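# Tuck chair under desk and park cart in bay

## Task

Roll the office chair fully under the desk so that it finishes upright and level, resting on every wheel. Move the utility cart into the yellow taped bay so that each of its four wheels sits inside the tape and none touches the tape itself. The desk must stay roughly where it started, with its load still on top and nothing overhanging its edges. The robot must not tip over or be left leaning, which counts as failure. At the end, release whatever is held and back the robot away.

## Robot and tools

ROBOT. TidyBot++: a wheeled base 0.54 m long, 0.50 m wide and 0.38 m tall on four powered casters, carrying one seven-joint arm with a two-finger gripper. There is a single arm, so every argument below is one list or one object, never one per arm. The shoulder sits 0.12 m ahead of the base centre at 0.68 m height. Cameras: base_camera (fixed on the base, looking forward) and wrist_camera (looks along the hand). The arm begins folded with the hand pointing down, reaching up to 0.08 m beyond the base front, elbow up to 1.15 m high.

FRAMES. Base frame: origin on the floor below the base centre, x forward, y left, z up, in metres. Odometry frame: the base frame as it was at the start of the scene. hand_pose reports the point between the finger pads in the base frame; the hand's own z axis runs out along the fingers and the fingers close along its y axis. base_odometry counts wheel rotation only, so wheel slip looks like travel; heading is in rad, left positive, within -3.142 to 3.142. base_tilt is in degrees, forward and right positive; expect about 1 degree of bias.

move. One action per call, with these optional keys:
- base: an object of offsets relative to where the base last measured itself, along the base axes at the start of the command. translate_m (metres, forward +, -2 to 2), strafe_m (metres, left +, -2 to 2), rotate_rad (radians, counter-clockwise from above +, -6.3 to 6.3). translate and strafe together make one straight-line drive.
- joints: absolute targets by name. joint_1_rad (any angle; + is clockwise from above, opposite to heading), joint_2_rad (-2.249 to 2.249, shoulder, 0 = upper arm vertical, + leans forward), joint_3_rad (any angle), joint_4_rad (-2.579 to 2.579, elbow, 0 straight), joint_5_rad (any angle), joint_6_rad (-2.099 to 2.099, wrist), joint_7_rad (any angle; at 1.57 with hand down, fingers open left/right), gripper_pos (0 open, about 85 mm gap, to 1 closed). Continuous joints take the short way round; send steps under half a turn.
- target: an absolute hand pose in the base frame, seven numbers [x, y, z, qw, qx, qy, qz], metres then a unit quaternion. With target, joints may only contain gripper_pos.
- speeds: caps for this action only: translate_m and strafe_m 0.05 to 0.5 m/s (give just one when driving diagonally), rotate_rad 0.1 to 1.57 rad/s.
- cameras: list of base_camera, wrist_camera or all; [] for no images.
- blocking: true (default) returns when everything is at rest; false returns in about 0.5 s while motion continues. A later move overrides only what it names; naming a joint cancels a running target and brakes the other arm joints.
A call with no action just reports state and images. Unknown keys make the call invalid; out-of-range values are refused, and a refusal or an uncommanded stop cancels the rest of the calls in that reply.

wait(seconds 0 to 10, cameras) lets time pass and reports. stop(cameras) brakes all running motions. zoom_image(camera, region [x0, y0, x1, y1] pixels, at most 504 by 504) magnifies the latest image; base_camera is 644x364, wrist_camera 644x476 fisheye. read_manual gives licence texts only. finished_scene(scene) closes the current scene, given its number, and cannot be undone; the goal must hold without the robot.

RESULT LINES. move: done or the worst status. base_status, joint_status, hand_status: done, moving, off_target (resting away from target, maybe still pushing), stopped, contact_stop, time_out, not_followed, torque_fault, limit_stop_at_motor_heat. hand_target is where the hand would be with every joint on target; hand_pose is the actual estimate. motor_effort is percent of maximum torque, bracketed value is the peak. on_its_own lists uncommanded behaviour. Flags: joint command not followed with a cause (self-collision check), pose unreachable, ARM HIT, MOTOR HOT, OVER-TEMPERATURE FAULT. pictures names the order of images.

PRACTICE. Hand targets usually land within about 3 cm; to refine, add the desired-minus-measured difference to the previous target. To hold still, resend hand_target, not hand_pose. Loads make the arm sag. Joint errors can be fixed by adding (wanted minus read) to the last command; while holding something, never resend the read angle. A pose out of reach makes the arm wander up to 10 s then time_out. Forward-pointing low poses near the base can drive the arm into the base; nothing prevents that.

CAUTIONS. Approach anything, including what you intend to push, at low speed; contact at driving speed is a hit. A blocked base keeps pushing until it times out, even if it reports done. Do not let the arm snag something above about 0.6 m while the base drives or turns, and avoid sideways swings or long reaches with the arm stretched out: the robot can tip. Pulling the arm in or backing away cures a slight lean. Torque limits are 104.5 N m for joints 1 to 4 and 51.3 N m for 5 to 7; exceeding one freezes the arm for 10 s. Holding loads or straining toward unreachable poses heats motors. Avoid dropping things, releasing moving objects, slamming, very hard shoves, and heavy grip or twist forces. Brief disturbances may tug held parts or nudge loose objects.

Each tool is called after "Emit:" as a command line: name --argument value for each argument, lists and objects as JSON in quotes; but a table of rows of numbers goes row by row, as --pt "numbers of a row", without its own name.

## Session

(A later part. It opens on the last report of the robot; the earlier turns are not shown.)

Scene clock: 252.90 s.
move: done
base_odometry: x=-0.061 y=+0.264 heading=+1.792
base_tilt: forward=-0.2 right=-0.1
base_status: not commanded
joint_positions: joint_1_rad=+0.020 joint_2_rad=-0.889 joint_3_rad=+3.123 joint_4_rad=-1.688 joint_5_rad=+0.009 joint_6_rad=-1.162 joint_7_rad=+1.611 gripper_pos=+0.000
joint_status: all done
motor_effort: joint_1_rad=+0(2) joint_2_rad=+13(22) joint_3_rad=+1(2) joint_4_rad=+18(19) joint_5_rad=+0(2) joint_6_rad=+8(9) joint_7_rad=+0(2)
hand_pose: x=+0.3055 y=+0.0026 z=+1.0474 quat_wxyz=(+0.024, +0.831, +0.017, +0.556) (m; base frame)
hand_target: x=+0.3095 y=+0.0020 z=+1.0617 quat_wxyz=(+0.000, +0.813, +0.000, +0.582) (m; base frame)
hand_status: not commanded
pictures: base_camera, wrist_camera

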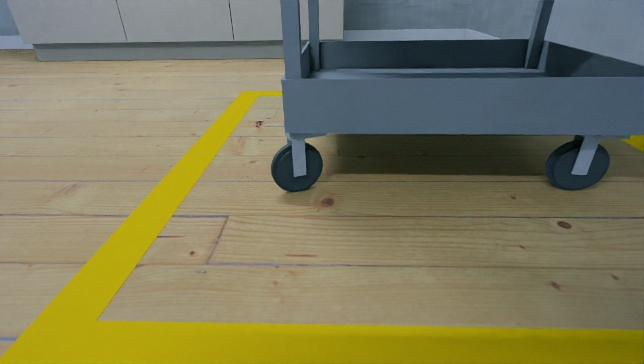

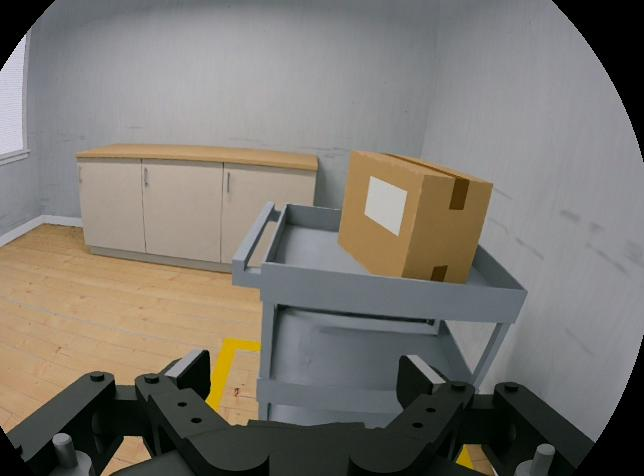

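Emit:
move --base '{"translate_m": 0.806, "strafe_m": 1.306,"rotate_rad":-2.86}'

Emit:
move --base '{"translate_m": -0.06, "strafe_m": -0.53}'

Scene clock: 270.70 s.
move: done
base_odometry: x=-1.512 y=+0.764 heading=-1.069
base_tilt: forward=-0.1 right=-0.1
base_status: done
joint_positions: joint_1_rad=+0.011 joint_2_rad=-0.896 joint_3_rad=+3.132 joint_4_rad=-1.691 joint_5_rad=+0.009 joint_6_rad=-1.159 joint_7_rad=+1.609 gripper_pos=+0.000
joint_status: not commanded
motor_effort: joint_1_rad=+0(1) joint_2_rad=+13(15) joint_3_rad=+0(3) joint_4_rad=+17(19) joint_5_rad=+0(1) joint_6_rad=+8(9) joint_7_rad=+0(1)
hand_pose: x=+0.3034 y=+0.0008 z=+1.0484 quat_wxyz=(+0.019, +0.829, +0.015, +0.559) (m; base frame)
hand_target: x=+0.3095 y=+0.0020 z=+1.0617 quat_wxyz=(+0.000, +0.813, +0.000, +0.582) (m; base frame)
hand_status: not commanded
pictures: base_camera, wrist_camera

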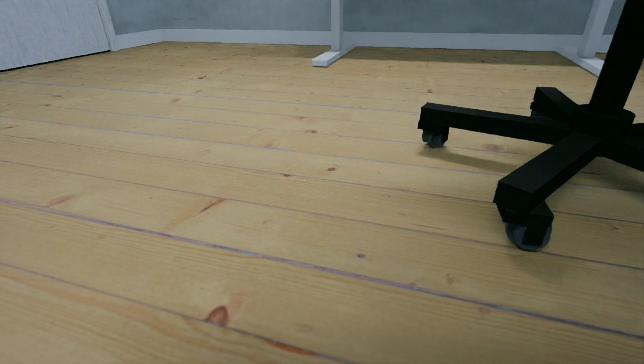

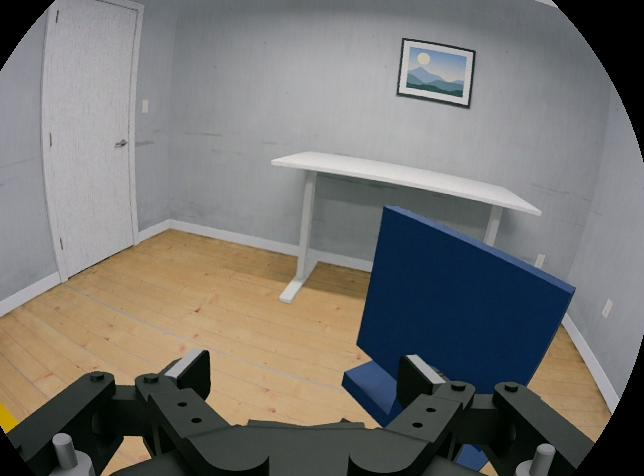

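Scene clock: 273.03 s.
move: done
base_odometry: x=-2.005 y=+0.562 heading=-1.070
base_tilt: forward=-0.1 right=-0.2
base_status: done
joint_positions: joint_1_rad=+0.009 joint_2_rad=-0.896 joint_3_rad=+3.137 joint_4_rad=-1.691 joint_5_rad=+0.009 joint_6_rad=-1.159 joint_7_rad=+1.609 gripper_pos=+0.000
joint_status: not commanded
motor_effort: joint_1_rad=+0(2) joint_2_rad=+13(14) joint_3_rad=+0(3) joint_4_rad=+19(19) joint_5_rad=-1(1) joint_6_rad=+8(9) joint_7_rad=+0(1)
hand_pose: x=+0.3035 y=-0.0010 z=+1.0484 quat_wxyz=(+0.018, +0.829, +0.013, +0.559) (m; base frame)
hand_target: x=+0.3095 y=+0.0020 z=+1.0617 quat_wxyz=(+0.000, +0.813, +0.000, +0.582) (m; base frame)
hand_status: not commanded
pictures: base_camera, wrist_camera

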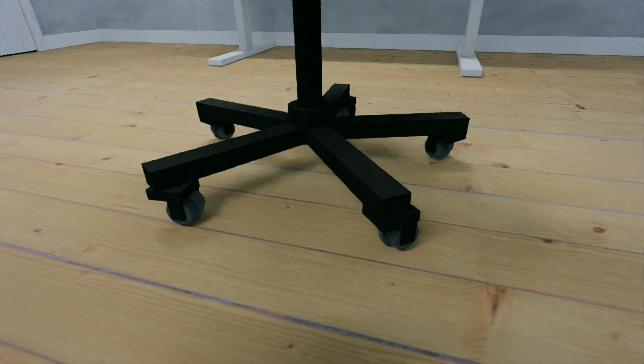

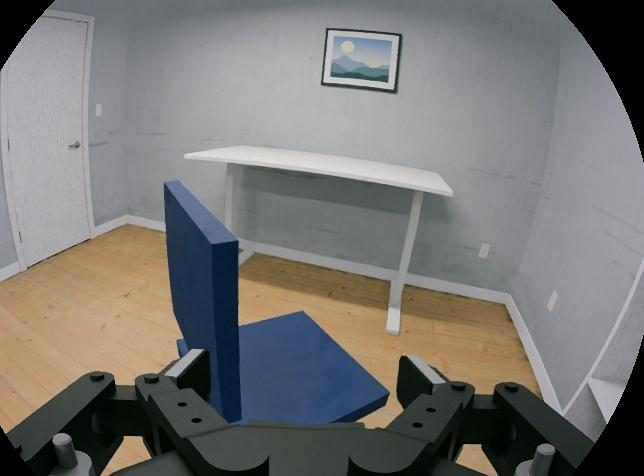

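Emit:
move --base '{"translate_m": 0.02, "strafe_m": 0.453,"rotate_rad":-0.29}' --cameras '[]'

Emit:
move --joints '{"joint_2_rad":-0.4,"joint_4_rad":-2.5,"joint_6_rad":0.45}'

Scene clock: 334.87 s.
move: done
base_odometry: x=-1.598 y=+0.762 heading=-1.360
base_tilt: forward=-0.1 right=-0.1
base_status: done
joint_positions: joint_1_rad=+0.005 joint_2_rad=-0.897 joint_3_rad=+3.136 joint_4_rad=-1.691 joint_5_rad=+0.009 joint_6_rad=-1.159 joint_7_rad=+1.609 gripper_pos=+0.000
joint_status: not commanded
motor_effort: joint_1_rad=+0(2) joint_2_rad=+13(14) joint_3_rad=+0(3) joint_4_rad=+17(19) joint_5_rad=-1(1) joint_6_rad=+8(9) joint_7_rad=+0(1)
hand_pose: x=+0.3034 y=+0.0001 z=+1.0483 quat_wxyz=(+0.017, +0.829, +0.015, +0.559) (m; base frame)
hand_target: x=+0.3095 y=+0.0020 z=+1.0617 quat_wxyz=(+0.000, +0.813, +0.000, +0.582) (m; base frame)
hand_status: not commanded
pictures: none
No camera images: "cameras" was empty.

Scene clock: 337.43 s.
move: done
base_odometry: x=-1.598 y=+0.762 heading=-1.360
base_tilt: forward=-0.1 right=-0.1
base_status: not commanded
joint_positions: joint_1_rad=+0.005 joint_2_rad=-0.414 joint_3_rad=+3.136 joint_4_rad=-2.491 joint_5_rad=+0.009 joint_6_rad=+0.387 joint_7_rad=+1.609 gripper_pos=+0.000
joint_status: all done
motor_effort: joint_1_rad=-1(1) joint_2_rad=-5(14) joint_3_rad=+1(1) joint_4_rad=+20(24) joint_5_rad=-1(1) joint_6_rad=+8(10) joint_7_rad=+0(1)
hand_pose: x=+0.5337 y=+0.0026 z=+0.8780 quat_wxyz=(+0.015, +0.747, +0.019, +0.664) (m; base frame)
hand_target: x=+0.5368 y=+0.0021 z=+0.8860 quat_wxyz=(-0.001, +0.735, +0.000, +0.679) (m; base frame)
hand_status: not commanded
pictures: base_camera, wrist_camera

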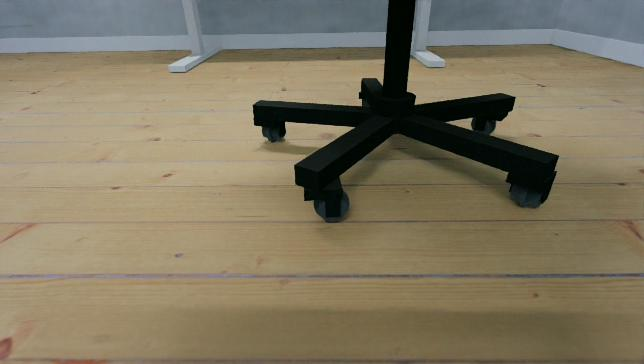

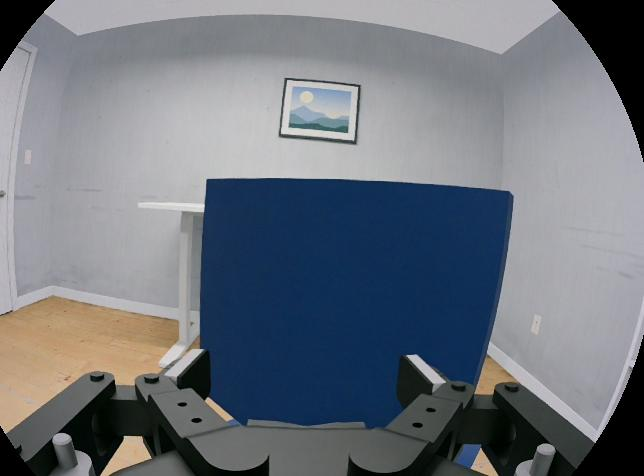

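Emit:
move --base '{"translate_m": 0.0, "strafe_m": -0.33,"rotate_rad":0.16}'

Emit:
move --base '{"translate_m": 0.45}' --speeds '{"translate_m": 0.07}'

Scene clock: 360.47 s.
move: done
base_odometry: x=-1.921 y=+0.693 heading=-1.199
base_tilt: forward=-0.1 right=-0.1
base_status: done
joint_positions: joint_1_rad=+0.005 joint_2_rad=-0.414 joint_3_rad=+3.137 joint_4_rad=-2.491 joint_5_rad=+0.009 joint_6_rad=+0.390 joint_7_rad=+1.608 gripper_pos=+0.000
joint_status: not commanded
motor_effort: joint_1_rad=+0(1) joint_2_rad=-6(7) joint_3_rad=+0(2) joint_4_rad=+21(22) joint_5_rad=+0(1) joint_6_rad=+8(9) joint_7_rad=+1(1)
hand_pose: x=+0.5339 y=+0.0020 z=+0.8787 quat_wxyz=(+0.015, +0.747, +0.018, +0.665) (m; base frame)
hand_target: x=+0.5368 y=+0.0021 z=+0.8860 quat_wxyz=(-0.001, +0.735, +0.000, +0.679) (m; base frame)
hand_status: not commanded
pictures: base_camera, wrist_camera

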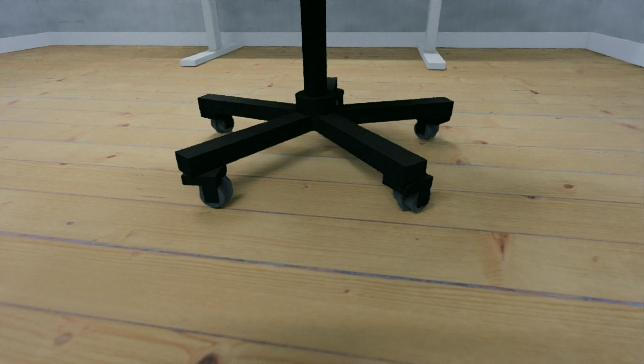

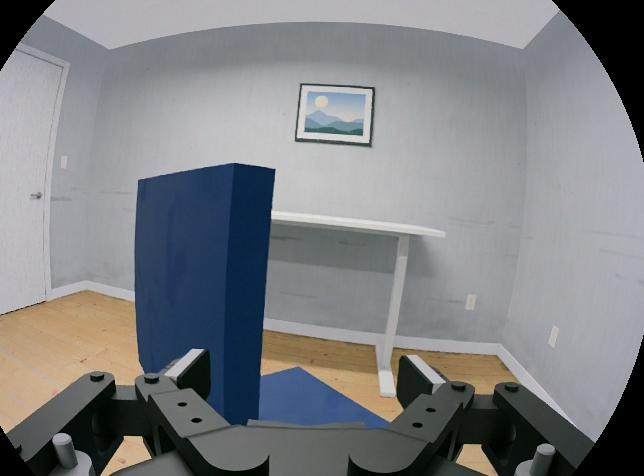

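Scene clock: 367.37 s.
move: done
base_odometry: x=-1.758 y=+0.274 heading=-1.199
base_tilt: forward=+0.0 right=-0.2
base_status: done
joint_positions: joint_1_rad=+0.006 joint_2_rad=-0.404 joint_3_rad=+3.141 joint_4_rad=-2.502 joint_5_rad=+0.009 joint_6_rad=+0.393 joint_7_rad=+1.608 gripper_pos=+0.000
joint_status: not commanded
motor_effort: joint_1_rad=-1(3) joint_2_rad=-6(9) joint_3_rad=+0(3) joint_4_rad=+19(25) joint_5_rad=-1(1) joint_6_rad=+8(9) joint_7_rad=+0(1)
hand_pose: x=+0.5337 y=+0.0004 z=+0.8687 quat_wxyz=(+0.015, +0.753, +0.017, +0.658) (m; base frame)
hand_target: x=+0.5368 y=+0.0021 z=+0.8860 quat_wxyz=(-0.001, +0.735, +0.000, +0.679) (m; base frame)
hand_status: not commanded
pictures: base_camera, wrist_camera

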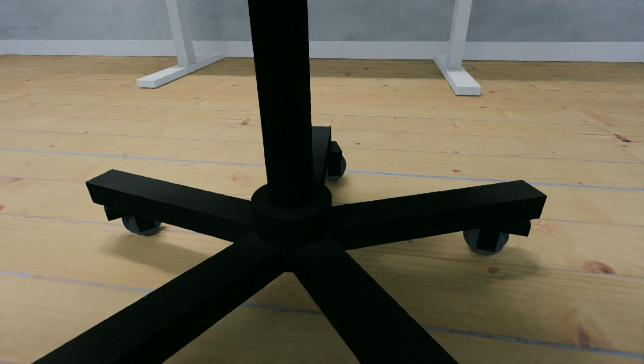

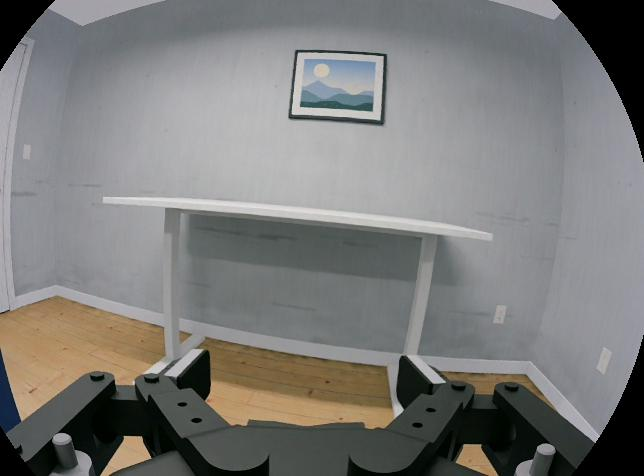

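Emit:
move --base '{"translate_m": -0.45}'

Scene clock: 377.67 s.
move: done
base_odometry: x=-1.921 y=+0.693 heading=-1.199
base_tilt: forward=+0.0 right=-0.1
base_status: done
joint_positions: joint_1_rad=+0.006 joint_2_rad=-0.403 joint_3_rad=+3.141 joint_4_rad=-2.502 joint_5_rad=+0.009 joint_6_rad=+0.394 joint_7_rad=+1.608 gripper_pos=+0.000
joint_status: not commanded
motor_effort: joint_1_rad=-1(1) joint_2_rad=-7(9) joint_3_rad=+0(2) joint_4_rad=+21(22) joint_5_rad=+0(1) joint_6_rad=+8(9) joint_7_rad=+0(1)
hand_pose: x=+0.5340 y=+0.0005 z=+0.8684 quat_wxyz=(+0.015, +0.753, +0.017, +0.658) (m; base frame)
hand_target: x=+0.5368 y=+0.0021 z=+0.8860 quat_wxyz=(-0.001, +0.735, +0.000, +0.679) (m; base frame)
hand_status: not commanded
pictures: base_camera, wrist_camera

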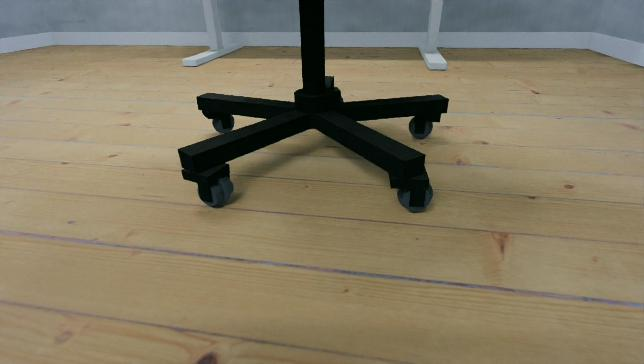

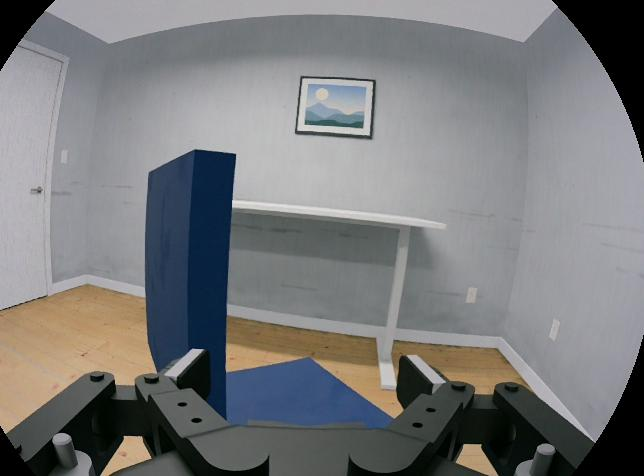

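Emit:
move --base '{"strafe_m": 0.38}' --cameras '[]'

Emit:
move --base '{"translate_m": 0.32}' --speeds '{"translate_m": 0.15}'

Emit:
move --base '{"strafe_m": -0.36}' --speeds '{"strafe_m": 0.07}'

Scene clock: 398.00 s.
move: done
base_odometry: x=-1.567 y=+0.831 heading=-1.198
base_tilt: forward=-0.1 right=-0.2
base_status: done
joint_positions: joint_1_rad=+0.006 joint_2_rad=-0.403 joint_3_rad=+3.140 joint_4_rad=-2.502 joint_5_rad=+0.009 joint_6_rad=+0.394 joint_7_rad=+1.608 gripper_pos=+0.000
joint_status: not commanded
motor_effort: joint_1_rad=+0(1) joint_2_rad=-6(7) joint_3_rad=+0(2) joint_4_rad=+20(21) joint_5_rad=-1(1) joint_6_rad=+9(9) joint_7_rad=+0(1)
hand_pose: x=+0.5340 y=+0.0008 z=+0.8685 quat_wxyz=(+0.015, +0.753, +0.017, +0.658) (m; base frame)
hand_target: x=+0.5368 y=+0.0021 z=+0.8860 quat_wxyz=(-0.001, +0.735, +0.000, +0.679) (m; base frame)
hand_status: not commanded
pictures: none
No camera images: "cameras" was empty.

Scene clock: 400.77 s.
move: done
base_odometry: x=-1.450 y=+0.533 heading=-1.198
base_tilt: forward=-0.1 right=-0.1
base_status: done
joint_positions: joint_1_rad=+0.006 joint_2_rad=-0.402 joint_3_rad=+3.140 joint_4_rad=-2.502 joint_5_rad=+0.009 joint_6_rad=+0.394 joint_7_rad=+1.608 gripper_pos=+0.000
joint_status: not commanded
motor_effort: joint_1_rad=-1(1) joint_2_rad=-6(9) joint_3_rad=+0(1) joint_4_rad=+20(22) joint_5_rad=-1(1) joint_6_rad=+9(9) joint_7_rad=+0(1)
hand_pose: x=+0.5341 y=+0.0008 z=+0.8683 quat_wxyz=(+0.015, +0.753, +0.017, +0.658) (m; base frame)
hand_target: x=+0.5368 y=+0.0021 z=+0.8860 quat_wxyz=(-0.001, +0.735, +0.000, +0.679) (m; base frame)
hand_status: not commanded
pictures: base_camera, wrist_camera

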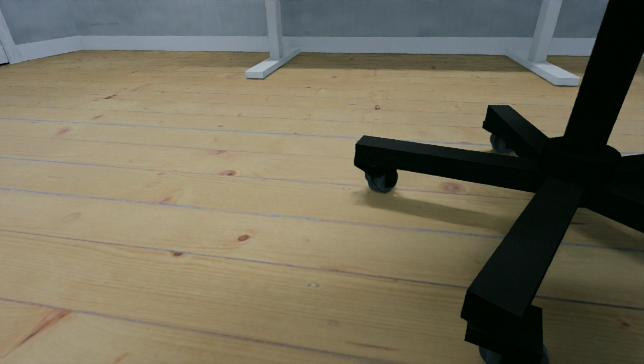

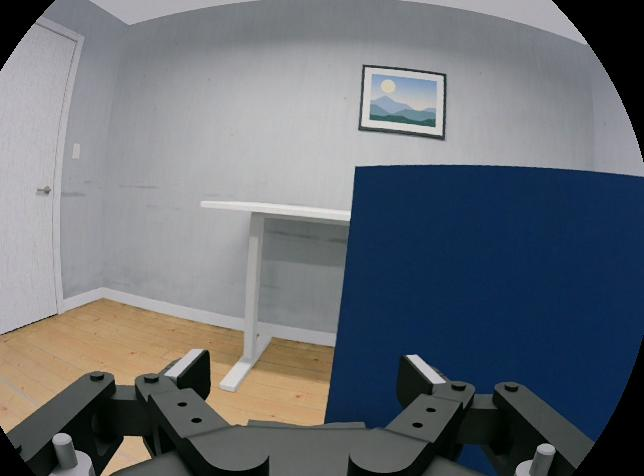

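Scene clock: 406.53 s.
move: done
base_odometry: x=-1.786 y=+0.402 heading=-1.198
base_tilt: forward=-0.1 right=-0.1
base_status: done
joint_positions: joint_1_rad=-0.040 joint_2_rad=-0.406 joint_3_rad=+3.099 joint_4_rad=-2.507 joint_5_rad=+0.009 joint_6_rad=+0.394 joint_7_rad=+1.608 gripper_pos=+0.000
joint_status: not commanded
motor_effort: joint_1_rad=+4(12) joint_2_rad=-2(8) joint_3_rad=+6(14) joint_4_rad=+23(25) joint_5_rad=-2(6) joint_6_rad=+9(10) joint_7_rad=+0(1)
hand_pose: x=+0.5304 y=+0.0385 z=+0.8671 quat_wxyz=(-0.006, +0.751, +0.054, +0.658) (m; base frame)
hand_target: x=+0.5368 y=+0.0021 z=+0.8860 quat_wxyz=(-0.001, +0.735, +0.000, +0.679) (m; base frame)
hand_status: not commanded
pictures: base_camera, wrist_camera

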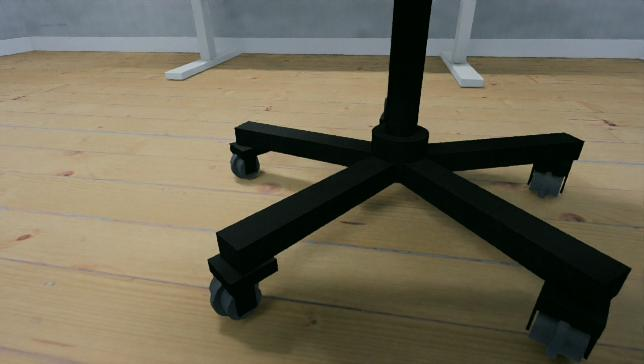

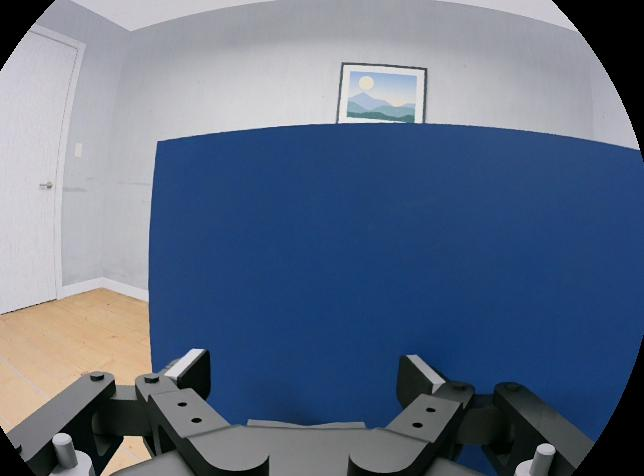

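Emit:
move --base '{"translate_m": -0.05,"strafe_m": -0.11}'

Emit:
move --base '{"translate_m": 0.45}' --speeds '{"translate_m": 0.08}'

Scene clock: 419.67 s.
move: done
base_odometry: x=-1.906 y=+0.408 heading=-1.198
base_tilt: forward=-0.1 right=-0.1
base_status: done
joint_positions: joint_1_rad=-0.009 joint_2_rad=-0.406 joint_3_rad=+3.138 joint_4_rad=-2.507 joint_5_rad=+0.009 joint_6_rad=+0.395 joint_7_rad=+1.608 gripper_pos=+0.000
joint_status: not commanded
motor_effort: joint_1_rad=-1(7) joint_2_rad=-6(7) joint_3_rad=+0(10) joint_4_rad=+21(25) joint_5_rad=-1(4) joint_6_rad=+9(9) joint_7_rad=+0(1)
hand_pose: x=+0.5323 y=+0.0079 z=+0.8673 quat_wxyz=(+0.010, +0.753, +0.023, +0.658) (m; base frame)
hand_target: x=+0.5368 y=+0.0021 z=+0.8860 quat_wxyz=(-0.001, +0.735, +0.000, +0.679) (m; base frame)
hand_status: not commanded
pictures: base_camera, wrist_camera

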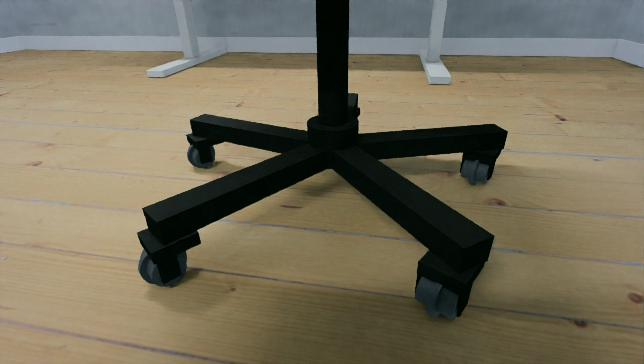

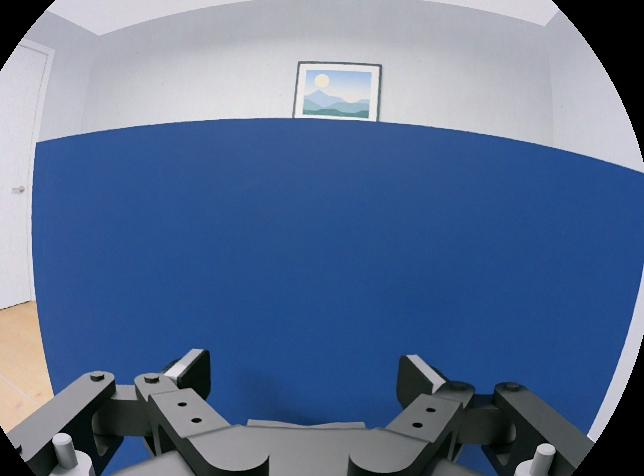

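Scene clock: 425.77 s.
move: done
base_odometry: x=-1.742 y=-0.011 heading=-1.198
base_tilt: forward=-0.1 right=-0.1
base_status: done
joint_positions: joint_1_rad=-0.006 joint_2_rad=-0.419 joint_3_rad=+3.137 joint_4_rad=-2.520 joint_5_rad=+0.009 joint_6_rad=+0.395 joint_7_rad=+1.604 gripper_pos=+0.000
joint_status: not commanded
motor_effort: joint_1_rad=+1(3) joint_2_rad=-3(7) joint_3_rad=+3(5) joint_4_rad=+23(27) joint_5_rad=-1(2) joint_6_rad=+9(11) joint_7_rad=+0(2)
hand_pose: x=+0.5274 y=+0.0069 z=+0.8655 quat_wxyz=(+0.010, +0.753, +0.021, +0.658) (m; base frame)
hand_target: x=+0.5368 y=+0.0021 z=+0.8860 quat_wxyz=(-0.001, +0.735, +0.000, +0.679) (m; base frame)
hand_status: not commanded
pictures: base_camera, wrist_camera

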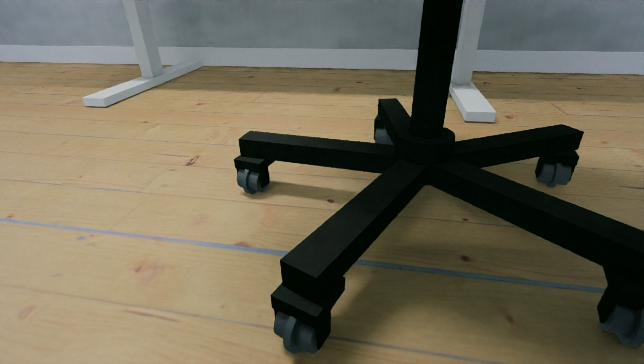

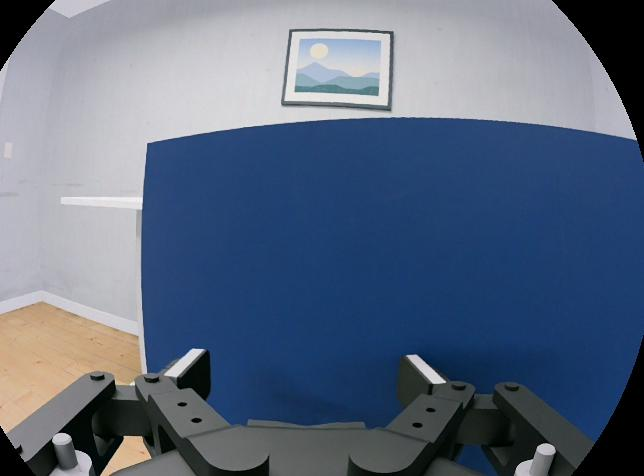

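Emit:
move --base '{"translate_m": -0.15}' --cameras '[]'

Emit:
move --base '{"translate_m": 0.03,"strafe_m": -0.43,"rotate_rad":0.32}'

Emit:
move --base '{"translate_m": 0.35}' --speeds '{"translate_m": 0.08}'

Scene clock: 475.93 s.
move: done
base_odometry: x=-1.797 y=+0.129 heading=-1.198
base_tilt: forward=-0.1 right=-0.1
base_status: done
joint_positions: joint_1_rad=-0.006 joint_2_rad=-0.405 joint_3_rad=+3.138 joint_4_rad=-2.507 joint_5_rad=+0.009 joint_6_rad=+0.396 joint_7_rad=+1.604 gripper_pos=+0.000
joint_status: not commanded
motor_effort: joint_1_rad=+0(2) joint_2_rad=-6(9) joint_3_rad=+0(3) joint_4_rad=+20(23) joint_5_rad=-1(2) joint_6_rad=+9(9) joint_7_rad=+0(1)
hand_pose: x=+0.5325 y=+0.0065 z=+0.8669 quat_wxyz=(+0.010, +0.753, +0.021, +0.657) (m; base frame)
hand_target: x=+0.5368 y=+0.0021 z=+0.8860 quat_wxyz=(-0.001, +0.735, +0.000, +0.679) (m; base frame)
hand_status: not commanded
pictures: none
No camera images: "cameras" was empty.

Scene clock: 478.03 s.
move: done
base_odometry: x=-2.187 y=-0.056 heading=-0.877
base_tilt: forward=-0.1 right=-0.1
base_status: done
joint_positions: joint_1_rad=-0.006 joint_2_rad=-0.405 joint_3_rad=+3.139 joint_4_rad=-2.507 joint_5_rad=+0.009 joint_6_rad=+0.396 joint_7_rad=+1.604 gripper_pos=+0.000
joint_status: not commanded
motor_effort: joint_1_rad=+0(2) joint_2_rad=-5(7) joint_3_rad=+1(2) joint_4_rad=+21(22) joint_5_rad=-1(1) joint_6_rad=+9(9) joint_7_rad=+0(1)
hand_pose: x=+0.5326 y=+0.0061 z=+0.8669 quat_wxyz=(+0.010, +0.753, +0.020, +0.657) (m; base frame)
hand_target: x=+0.5368 y=+0.0021 z=+0.8860 quat_wxyz=(-0.001, +0.735, +0.000, +0.679) (m; base frame)
hand_status: not commanded
pictures: base_camera, wrist_camera

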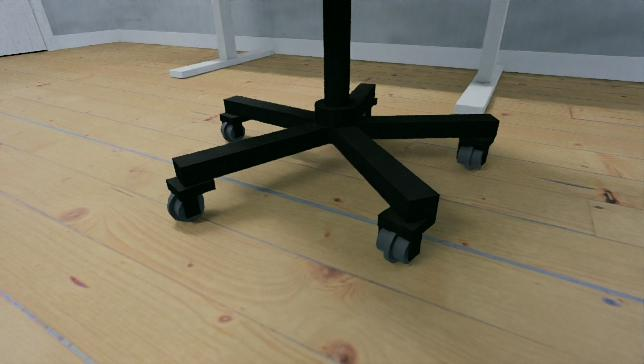

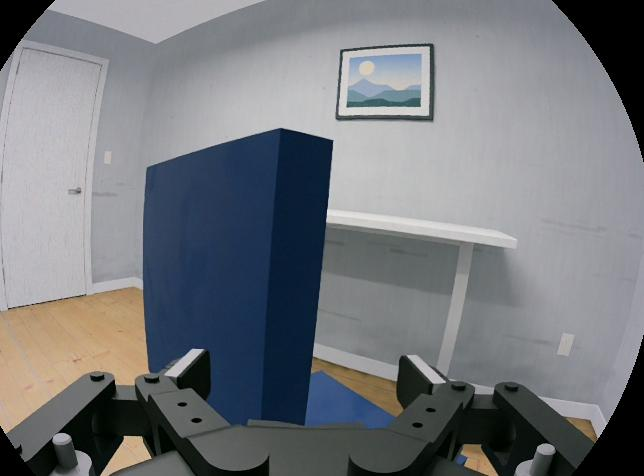

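Scene clock: 482.90 s.
move: done
base_odometry: x=-1.963 y=-0.325 heading=-0.877
base_tilt: forward=-0.1 right=-0.2
base_status: done
joint_positions: joint_1_rad=-0.012 joint_2_rad=-0.418 joint_3_rad=+3.125 joint_4_rad=-2.518 joint_5_rad=+0.007 joint_6_rad=+0.397 joint_7_rad=+1.604 gripper_pos=+0.000
joint_status: not commanded
motor_effort: joint_1_rad=+2(6) joint_2_rad=-3(7) joint_3_rad=+3(9) joint_4_rad=+24(30) joint_5_rad=-2(4) joint_6_rad=+9(10) joint_7_rad=+0(2)
hand_pose: x=+0.5278 y=+0.0146 z=+0.8664 quat_wxyz=(+0.006, +0.752, +0.028, +0.659) (m; base frame)
hand_target: x=+0.5368 y=+0.0021 z=+0.8860 quat_wxyz=(-0.001, +0.735, +0.000, +0.679) (m; base frame)
hand_status: not commanded
pictures: base_camera, wrist_camera

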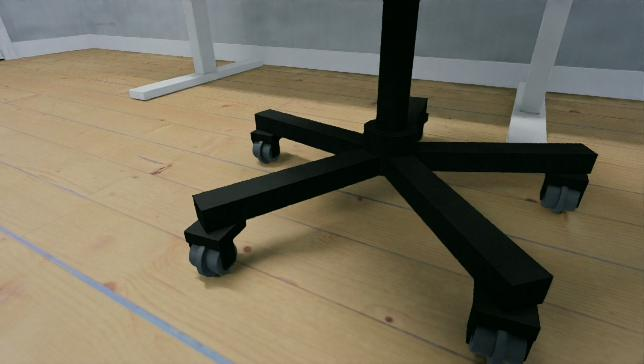

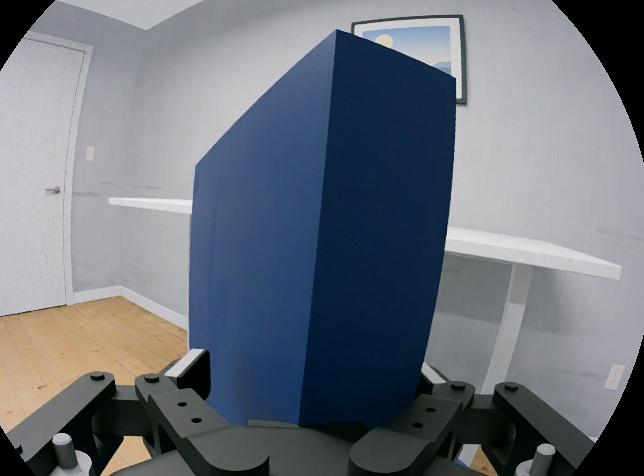

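Emit:
move --base '{"translate_m": -0.25}' --cameras '[]'

Emit:
move --joints '{"joint_1_rad":0,"joint_2_rad":-0.9,"joint_3_rad":3.14,"joint_4_rad":-1.7,"joint_5_rad":0,"joint_6_rad":-1.1,"joint_7_rad":1.57}' --cameras '[]'

Emit:
move --base '{"translate_m": 0.1,"strafe_m":-0.33,"rotate_rad":1.157}'

Scene clock: 520.17 s.
move: done
base_odometry: x=-2.123 y=-0.133 heading=-0.877
base_tilt: forward=-0.1 right=-0.1
base_status: done
joint_positions: joint_1_rad=-0.010 joint_2_rad=-0.405 joint_3_rad=+3.132 joint_4_rad=-2.505 joint_5_rad=+0.007 joint_6_rad=+0.397 joint_7_rad=+1.604 gripper_pos=+0.000
joint_status: not commanded
motor_effort: joint_1_rad=+0(1) joint_2_rad=-6(9) joint_3_rad=+1(3) joint_4_rad=+21(22) joint_5_rad=-1(1) joint_6_rad=+9(9) joint_7_rad=+0(1)
hand_pose: x=+0.5329 y=+0.0109 z=+0.8689 quat_wxyz=(+0.007, +0.752, +0.024, +0.659) (m; base frame)
hand_target: x=+0.5368 y=+0.0021 z=+0.8860 quat_wxyz=(-0.001, +0.735, +0.000, +0.679) (m; base frame)
hand_status: not commanded
pictures: none
No camera images: "cameras" was empty.

Scene clock: 522.77 s.
move: done
base_odometry: x=-2.123 y=-0.133 heading=-0.877
base_tilt: forward=-0.1 right=-0.1
base_status: not commanded
joint_positions: joint_1_rad=-0.010 joint_2_rad=-0.892 joint_3_rad=+3.132 joint_4_rad=-1.711 joint_5_rad=+0.007 joint_6_rad=-1.031 joint_7_rad=+1.604 gripper_pos=+0.000
joint_status: all done
motor_effort: joint_1_rad=+0(2) joint_2_rad=+11(14) joint_3_rad=+1(2) joint_4_rad=+18(24) joint_5_rad=+0(2) joint_6_rad=+8(10) joint_7_rad=+0(1)
hand_pose: x=+0.3201 y=+0.0058 z=+1.0749 quat_wxyz=(+0.012, +0.798, +0.022, +0.602) (m; base frame)
hand_target: x=+0.3095 y=+0.0020 z=+1.0617 quat_wxyz=(+0.000, +0.813, +0.000, +0.582) (m; base frame)
hand_status: not commanded
pictures: none
No camera images: "cameras" was empty.

Scene clock: 526.93 s.
move: time_out
base_odometry: x=-2.204 y=-0.255 heading=-0.493
base_tilt: forward=-0.1 right=-0.1
base_status: translate_m time_out (by the wheels' count: +0.042 of +0.100); strafe_m time_out (by the wheels' count: -0.140 of -0.330); rotate_rad time_out (by the wheels' count: +0.384 of +1.157)
joint_positions: joint_1_rad=-0.007 joint_2_rad=-0.897 joint_3_rad=+3.143 joint_4_rad=-1.706 joint_5_rad=+0.009 joint_6_rad=-1.039 joint_7_rad=+1.604 gripper_pos=+0.000
joint_status: not commanded
motor_effort: joint_1_rad=-1(20) joint_2_rad=+13(27) joint_3_rad=+0(10) joint_4_rad=+19(21) joint_5_rad=-1(5) joint_6_rad=+9(9) joint_7_rad=+0(2)
hand_pose: x=+0.3173 y=-0.0002 z=+1.0760 quat_wxyz=(+0.012, +0.798, +0.015, +0.602) (m; base frame)
hand_target: x=+0.3095 y=+0.0020 z=+1.0617 quat_wxyz=(+0.000, +0.813, +0.000, +0.582) (m; base frame)
hand_status: not commanded
pictures: base_camera, wrist_camera

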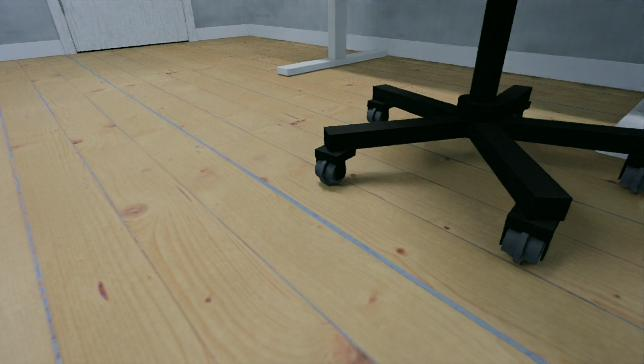

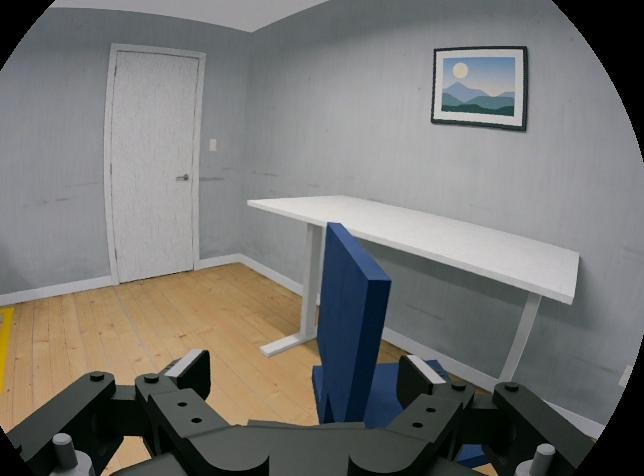

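Emit:
move --base '{"translate_m": 0.367,"strafe_m":-0.357}' --speeds '{"translate_m": 0.15}'

Scene clock: 549.80 s.
move: done
base_odometry: x=-2.049 y=-0.743 heading=-0.493
base_tilt: forward=-0.1 right=-0.2
base_status: done
joint_positions: joint_1_rad=-0.007 joint_2_rad=-0.896 joint_3_rad=+3.143 joint_4_rad=-1.706 joint_5_rad=+0.009 joint_6_rad=-1.039 joint_7_rad=+1.604 gripper_pos=+0.000
joint_status: not commanded
motor_effort: joint_1_rad=+0(2) joint_2_rad=+11(16) joint_3_rad=+1(2) joint_4_rad=+18(20) joint_5_rad=+0(1) joint_6_rad=+9(9) joint_7_rad=+1(2)
hand_pose: x=+0.3173 y=-0.0003 z=+1.0759 quat_wxyz=(+0.012, +0.798, +0.015, +0.602) (m; base frame)
hand_target: x=+0.3095 y=+0.0020 z=+1.0617 quat_wxyz=(+0.000, +0.813, +0.000, +0.582) (m; base frame)
hand_status: not commanded
pictures: base_camera, wrist_camera

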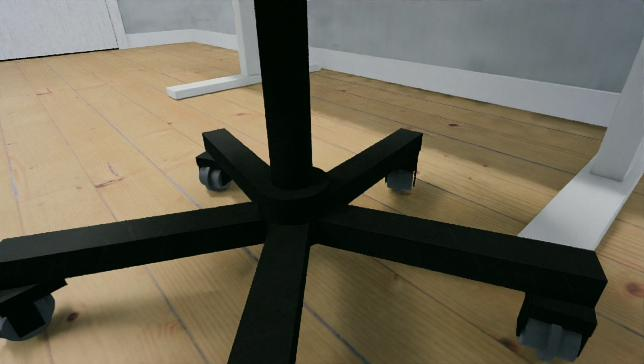

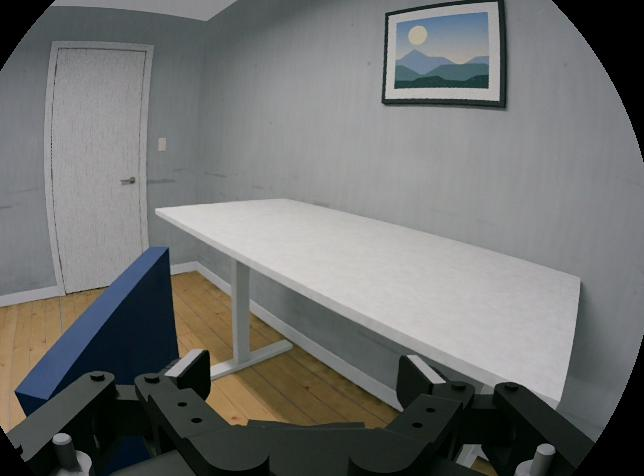

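Emit:
move --base '{"translate_m": 0.3,"strafe_m":0.05}' --speeds '{"translate_m": 0.08}'

Scene clock: 562.00 s.
move: done
base_odometry: x=-1.761 y=-0.841 heading=-0.493
base_tilt: forward=-0.1 right=-0.1
base_status: done
joint_positions: joint_1_rad=-0.007 joint_2_rad=-0.897 joint_3_rad=+3.143 joint_4_rad=-1.706 joint_5_rad=+0.009 joint_6_rad=-1.039 joint_7_rad=+1.604 gripper_pos=+0.000
joint_status: not commanded
motor_effort: joint_1_rad=+0(1) joint_2_rad=+12(15) joint_3_rad=+1(2) joint_4_rad=+18(19) joint_5_rad=-1(1) joint_6_rad=+8(9) joint_7_rad=+0(1)
hand_pose: x=+0.3171 y=-0.0003 z=+1.0760 quat_wxyz=(+0.012, +0.798, +0.015, +0.602) (m; base frame)
hand_target: x=+0.3095 y=+0.0020 z=+1.0617 quat_wxyz=(+0.000, +0.813, +0.000, +0.582) (m; base frame)
hand_status: not commanded
pictures: base_camera, wrist_camera

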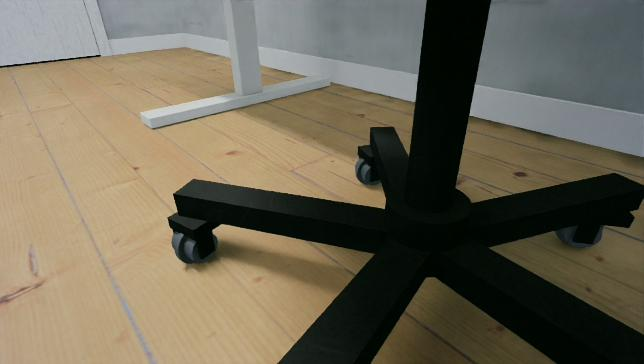

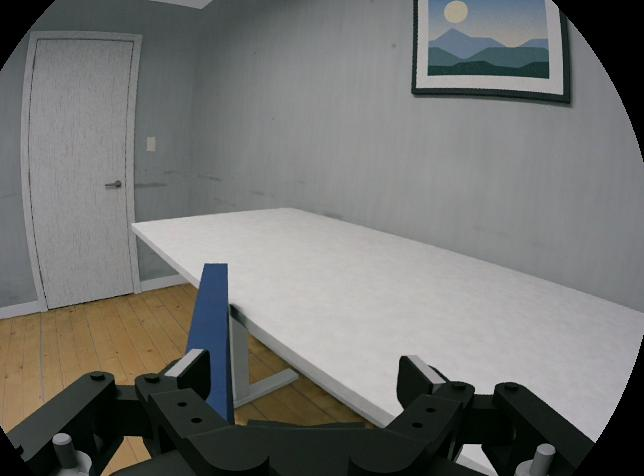

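Emit:
move --base '{"translate_m": -0.05,"strafe_m":0.4}' --cameras '[]'

Emit:
move --base '{"rotate_rad":-0.8}'

Scene clock: 573.10 s.
move: done
base_odometry: x=-1.616 y=-0.465 heading=-0.494
base_tilt: forward=-0.1 right=-0.2
base_status: done
joint_positions: joint_1_rad=-0.006 joint_2_rad=-0.897 joint_3_rad=+3.140 joint_4_rad=-1.706 joint_5_rad=+0.009 joint_6_rad=-1.039 joint_7_rad=+1.604 gripper_pos=+0.000
joint_status: not commanded
motor_effort: joint_1_rad=-1(2) joint_2_rad=+12(13) joint_3_rad=+1(3) joint_4_rad=+17(19) joint_5_rad=-1(1) joint_6_rad=+8(9) joint_7_rad=+0(1)
hand_pose: x=+0.3170 y=+0.0010 z=+1.0760 quat_wxyz=(+0.013, +0.798, +0.016, +0.602) (m; base frame)
hand_target: x=+0.3095 y=+0.0020 z=+1.0617 quat_wxyz=(+0.000, +0.813, +0.000, +0.582) (m; base frame)
hand_status: not commanded
pictures: none
No camera images: "cameras" was empty.

Scene clock: 574.80 s.
move: done
base_odometry: x=-1.616 y=-0.465 heading=-1.292
base_tilt: forward=-0.2 right=-0.1
base_status: done
joint_positions: joint_1_rad=-0.006 joint_2_rad=-0.897 joint_3_rad=+3.140 joint_4_rad=-1.706 joint_5_rad=+0.009 joint_6_rad=-1.039 joint_7_rad=+1.604 gripper_pos=+0.000
joint_status: not commanded
motor_effort: joint_1_rad=-1(1) joint_2_rad=+12(14) joint_3_rad=+1(2) joint_4_rad=+18(19) joint_5_rad=+0(1) joint_6_rad=+9(9) joint_7_rad=+0(2)
hand_pose: x=+0.3170 y=+0.0010 z=+1.0760 quat_wxyz=(+0.013, +0.798, +0.016, +0.602) (m; base frame)
hand_target: x=+0.3095 y=+0.0020 z=+1.0617 quat_wxyz=(+0.000, +0.813, +0.000, +0.582) (m; base frame)
hand_status: not commanded
pictures: base_camera, wrist_camera

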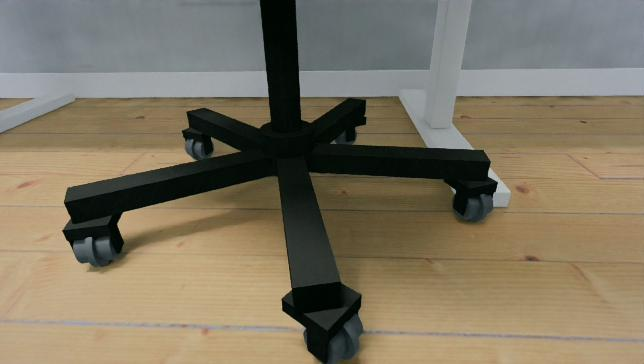

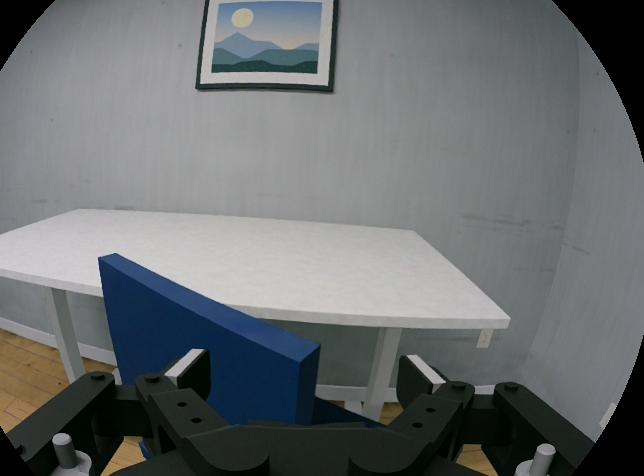

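Emit:
move --base '{"translate_m": -0.2}' --cameras '[]'

Emit:
move --joints '{"joint_2_rad":-0.4,"joint_4_rad":-2.5,"joint_6_rad":0.45}'

Emit:
move --base '{"translate_m": 0.22,"strafe_m":0.06}' --speeds '{"translate_m": 0.07}'

Scene clock: 598.37 s.
move: done
base_odometry: x=-1.671 y=-0.273 heading=-1.293
base_tilt: forward=-0.1 right=-0.1
base_status: done
joint_positions: joint_1_rad=-0.006 joint_2_rad=-0.903 joint_3_rad=+3.140 joint_4_rad=-1.706 joint_5_rad=+0.009 joint_6_rad=-1.039 joint_7_rad=+1.604 gripper_pos=+0.000
joint_status: not commanded
motor_effort: joint_1_rad=+0(1) joint_2_rad=+12(15) joint_3_rad=+1(1) joint_4_rad=+18(19) joint_5_rad=+0(1) joint_6_rad=+9(9) joint_7_rad=+0(1)
hand_pose: x=+0.3146 y=+0.0009 z=+1.0774 quat_wxyz=(+0.013, +0.796, +0.016, +0.605) (m; base frame)
hand_target: x=+0.3095 y=+0.0020 z=+1.0617 quat_wxyz=(+0.000, +0.813, +0.000, +0.582) (m; base frame)
hand_status: not commanded
pictures: none
No camera images: "cameras" was empty.

Scene clock: 600.93 s.
move: done
base_odometry: x=-1.671 y=-0.273 heading=-1.293
base_tilt: forward=-0.1 right=-0.2
base_status: not commanded
joint_positions: joint_1_rad=-0.006 joint_2_rad=-0.414 joint_3_rad=+3.140 joint_4_rad=-2.491 joint_5_rad=+0.009 joint_6_rad=+0.387 joint_7_rad=+1.604 gripper_pos=+0.000
joint_status: all done
motor_effort: joint_1_rad=+0(1) joint_2_rad=-6(15) joint_3_rad=+0(1) joint_4_rad=+21(24) joint_5_rad=-1(1) joint_6_rad=+9(10) joint_7_rad=+0(1)
hand_pose: x=+0.5337 y=+0.0059 z=+0.8780 quat_wxyz=(+0.010, +0.747, +0.020, +0.664) (m; base frame)
hand_target: x=+0.5368 y=+0.0021 z=+0.8860 quat_wxyz=(-0.001, +0.735, +0.000, +0.679) (m; base frame)
hand_status: not commanded
pictures: base_camera, wrist_camera

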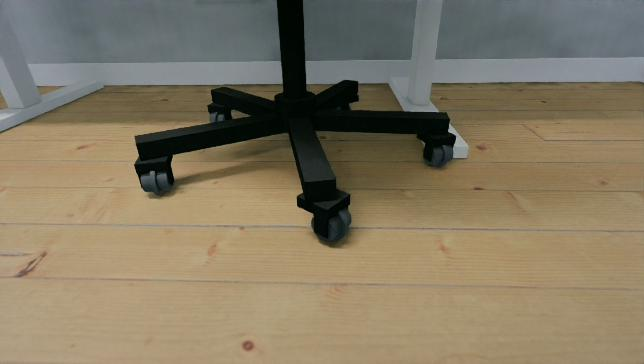

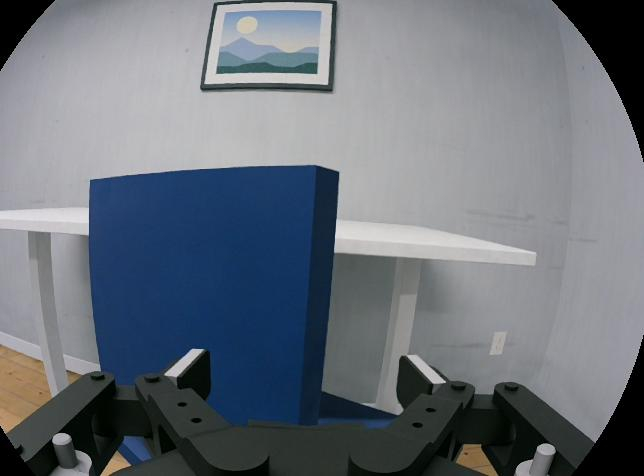

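Scene clock: 604.77 s.
move: done
base_odometry: x=-1.553 y=-0.468 heading=-1.294
base_tilt: forward=-0.1 right=-0.1
base_status: done
joint_positions: joint_1_rad=+0.061 joint_2_rad=-0.452 joint_3_rad=+3.204 joint_4_rad=-2.534 joint_5_rad=-0.003 joint_6_rad=+0.393 joint_7_rad=+1.601 gripper_pos=+0.000
joint_status: not commanded
motor_effort: joint_1_rad=-11(15) joint_2_rad=+3(16) joint_3_rad=-11(16) joint_4_rad=+26(32) joint_5_rad=+4(6) joint_6_rad=+8(10) joint_7_rad=+1(1)
hand_pose: x=+0.5160 y=-0.0508 z=+0.8699 quat_wxyz=(+0.038, +0.747, -0.043, +0.663) (m; base frame)
hand_target: x=+0.5368 y=+0.0021 z=+0.8860 quat_wxyz=(-0.001, +0.735, +0.000, +0.679) (m; base frame)
hand_status: not commanded
pictures: base_camera, wrist_camera

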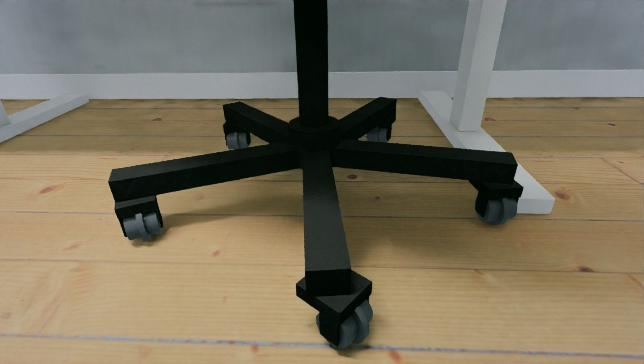

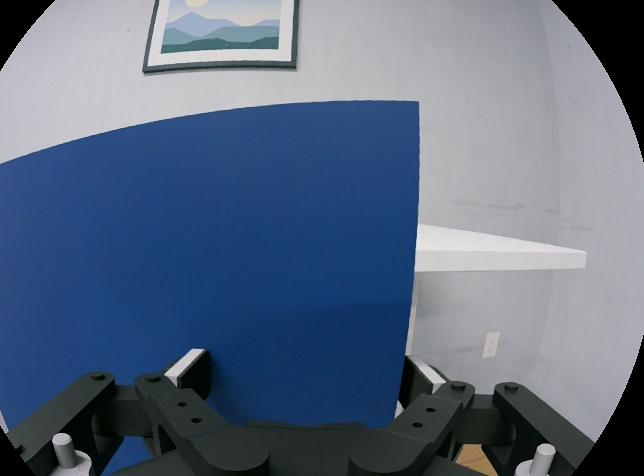

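Emit:
move --base '{"translate_m": -0.06,"strafe_m":0.02}' --speeds '{"translate_m": 0.2}' --cameras '[]'

Emit:
move --base '{"translate_m": 0.16,"strafe_m":0.06}' --speeds '{"translate_m": 0.07}'

Scene clock: 619.97 s.
move: done
base_odometry: x=-1.550 y=-0.404 heading=-1.294
base_tilt: forward=-0.1 right=-0.1
base_status: done
joint_positions: joint_1_rad=+0.007 joint_2_rad=-0.405 joint_3_rad=+3.141 joint_4_rad=-2.504 joint_5_rad=-0.003 joint_6_rad=+0.396 joint_7_rad=+1.601 gripper_pos=+0.000
joint_status: not commanded
motor_effort: joint_1_rad=-1(11) joint_2_rad=-6(8) joint_3_rad=+0(12) joint_4_rad=+21(24) joint_5_rad=-1(5) joint_6_rad=+9(9) joint_7_rad=+0(1)
hand_pose: x=+0.5332 y=-0.0018 z=+0.8690 quat_wxyz=(+0.012, +0.752, +0.007, +0.659) (m; base frame)
hand_target: x=+0.5368 y=+0.0021 z=+0.8860 quat_wxyz=(-0.001, +0.735, +0.000, +0.679) (m; base frame)
hand_status: not commanded
pictures: none
No camera images: "cameras" was empty.

Scene clock: 622.90 s.
move: done
base_odometry: x=-1.448 y=-0.541 heading=-1.294
base_tilt: forward=-0.1 right=-0.2
base_status: done
joint_positions: joint_1_rad=+0.020 joint_2_rad=-0.431 joint_3_rad=+3.158 joint_4_rad=-2.538 joint_5_rad=-0.004 joint_6_rad=+0.396 joint_7_rad=+1.601 gripper_pos=+0.000
joint_status: not commanded
motor_effort: joint_1_rad=-3(7) joint_2_rad=+1(7) joint_3_rad=-2(6) joint_4_rad=+27(31) joint_5_rad=+1(4) joint_6_rad=+11(11) joint_7_rad=+1(2)
hand_pose: x=+0.5216 y=-0.0146 z=+0.8604 quat_wxyz=(+0.018, +0.755, -0.006, +0.656) (m; base frame)
hand_target: x=+0.5368 y=+0.0021 z=+0.8860 quat_wxyz=(-0.001, +0.735, +0.000, +0.679) (m; base frame)
hand_status: not commanded
pictures: base_camera, wrist_camera

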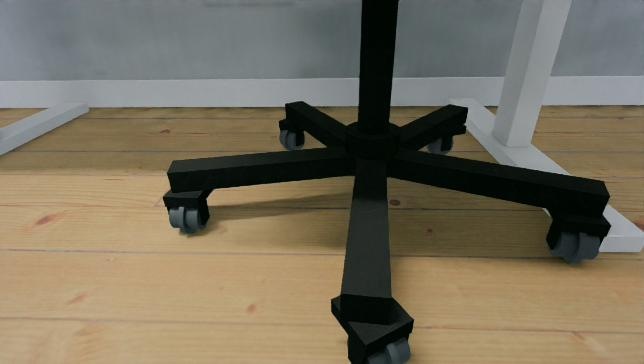

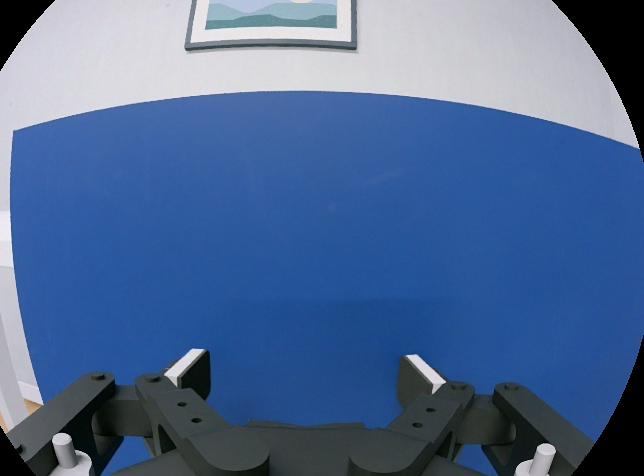

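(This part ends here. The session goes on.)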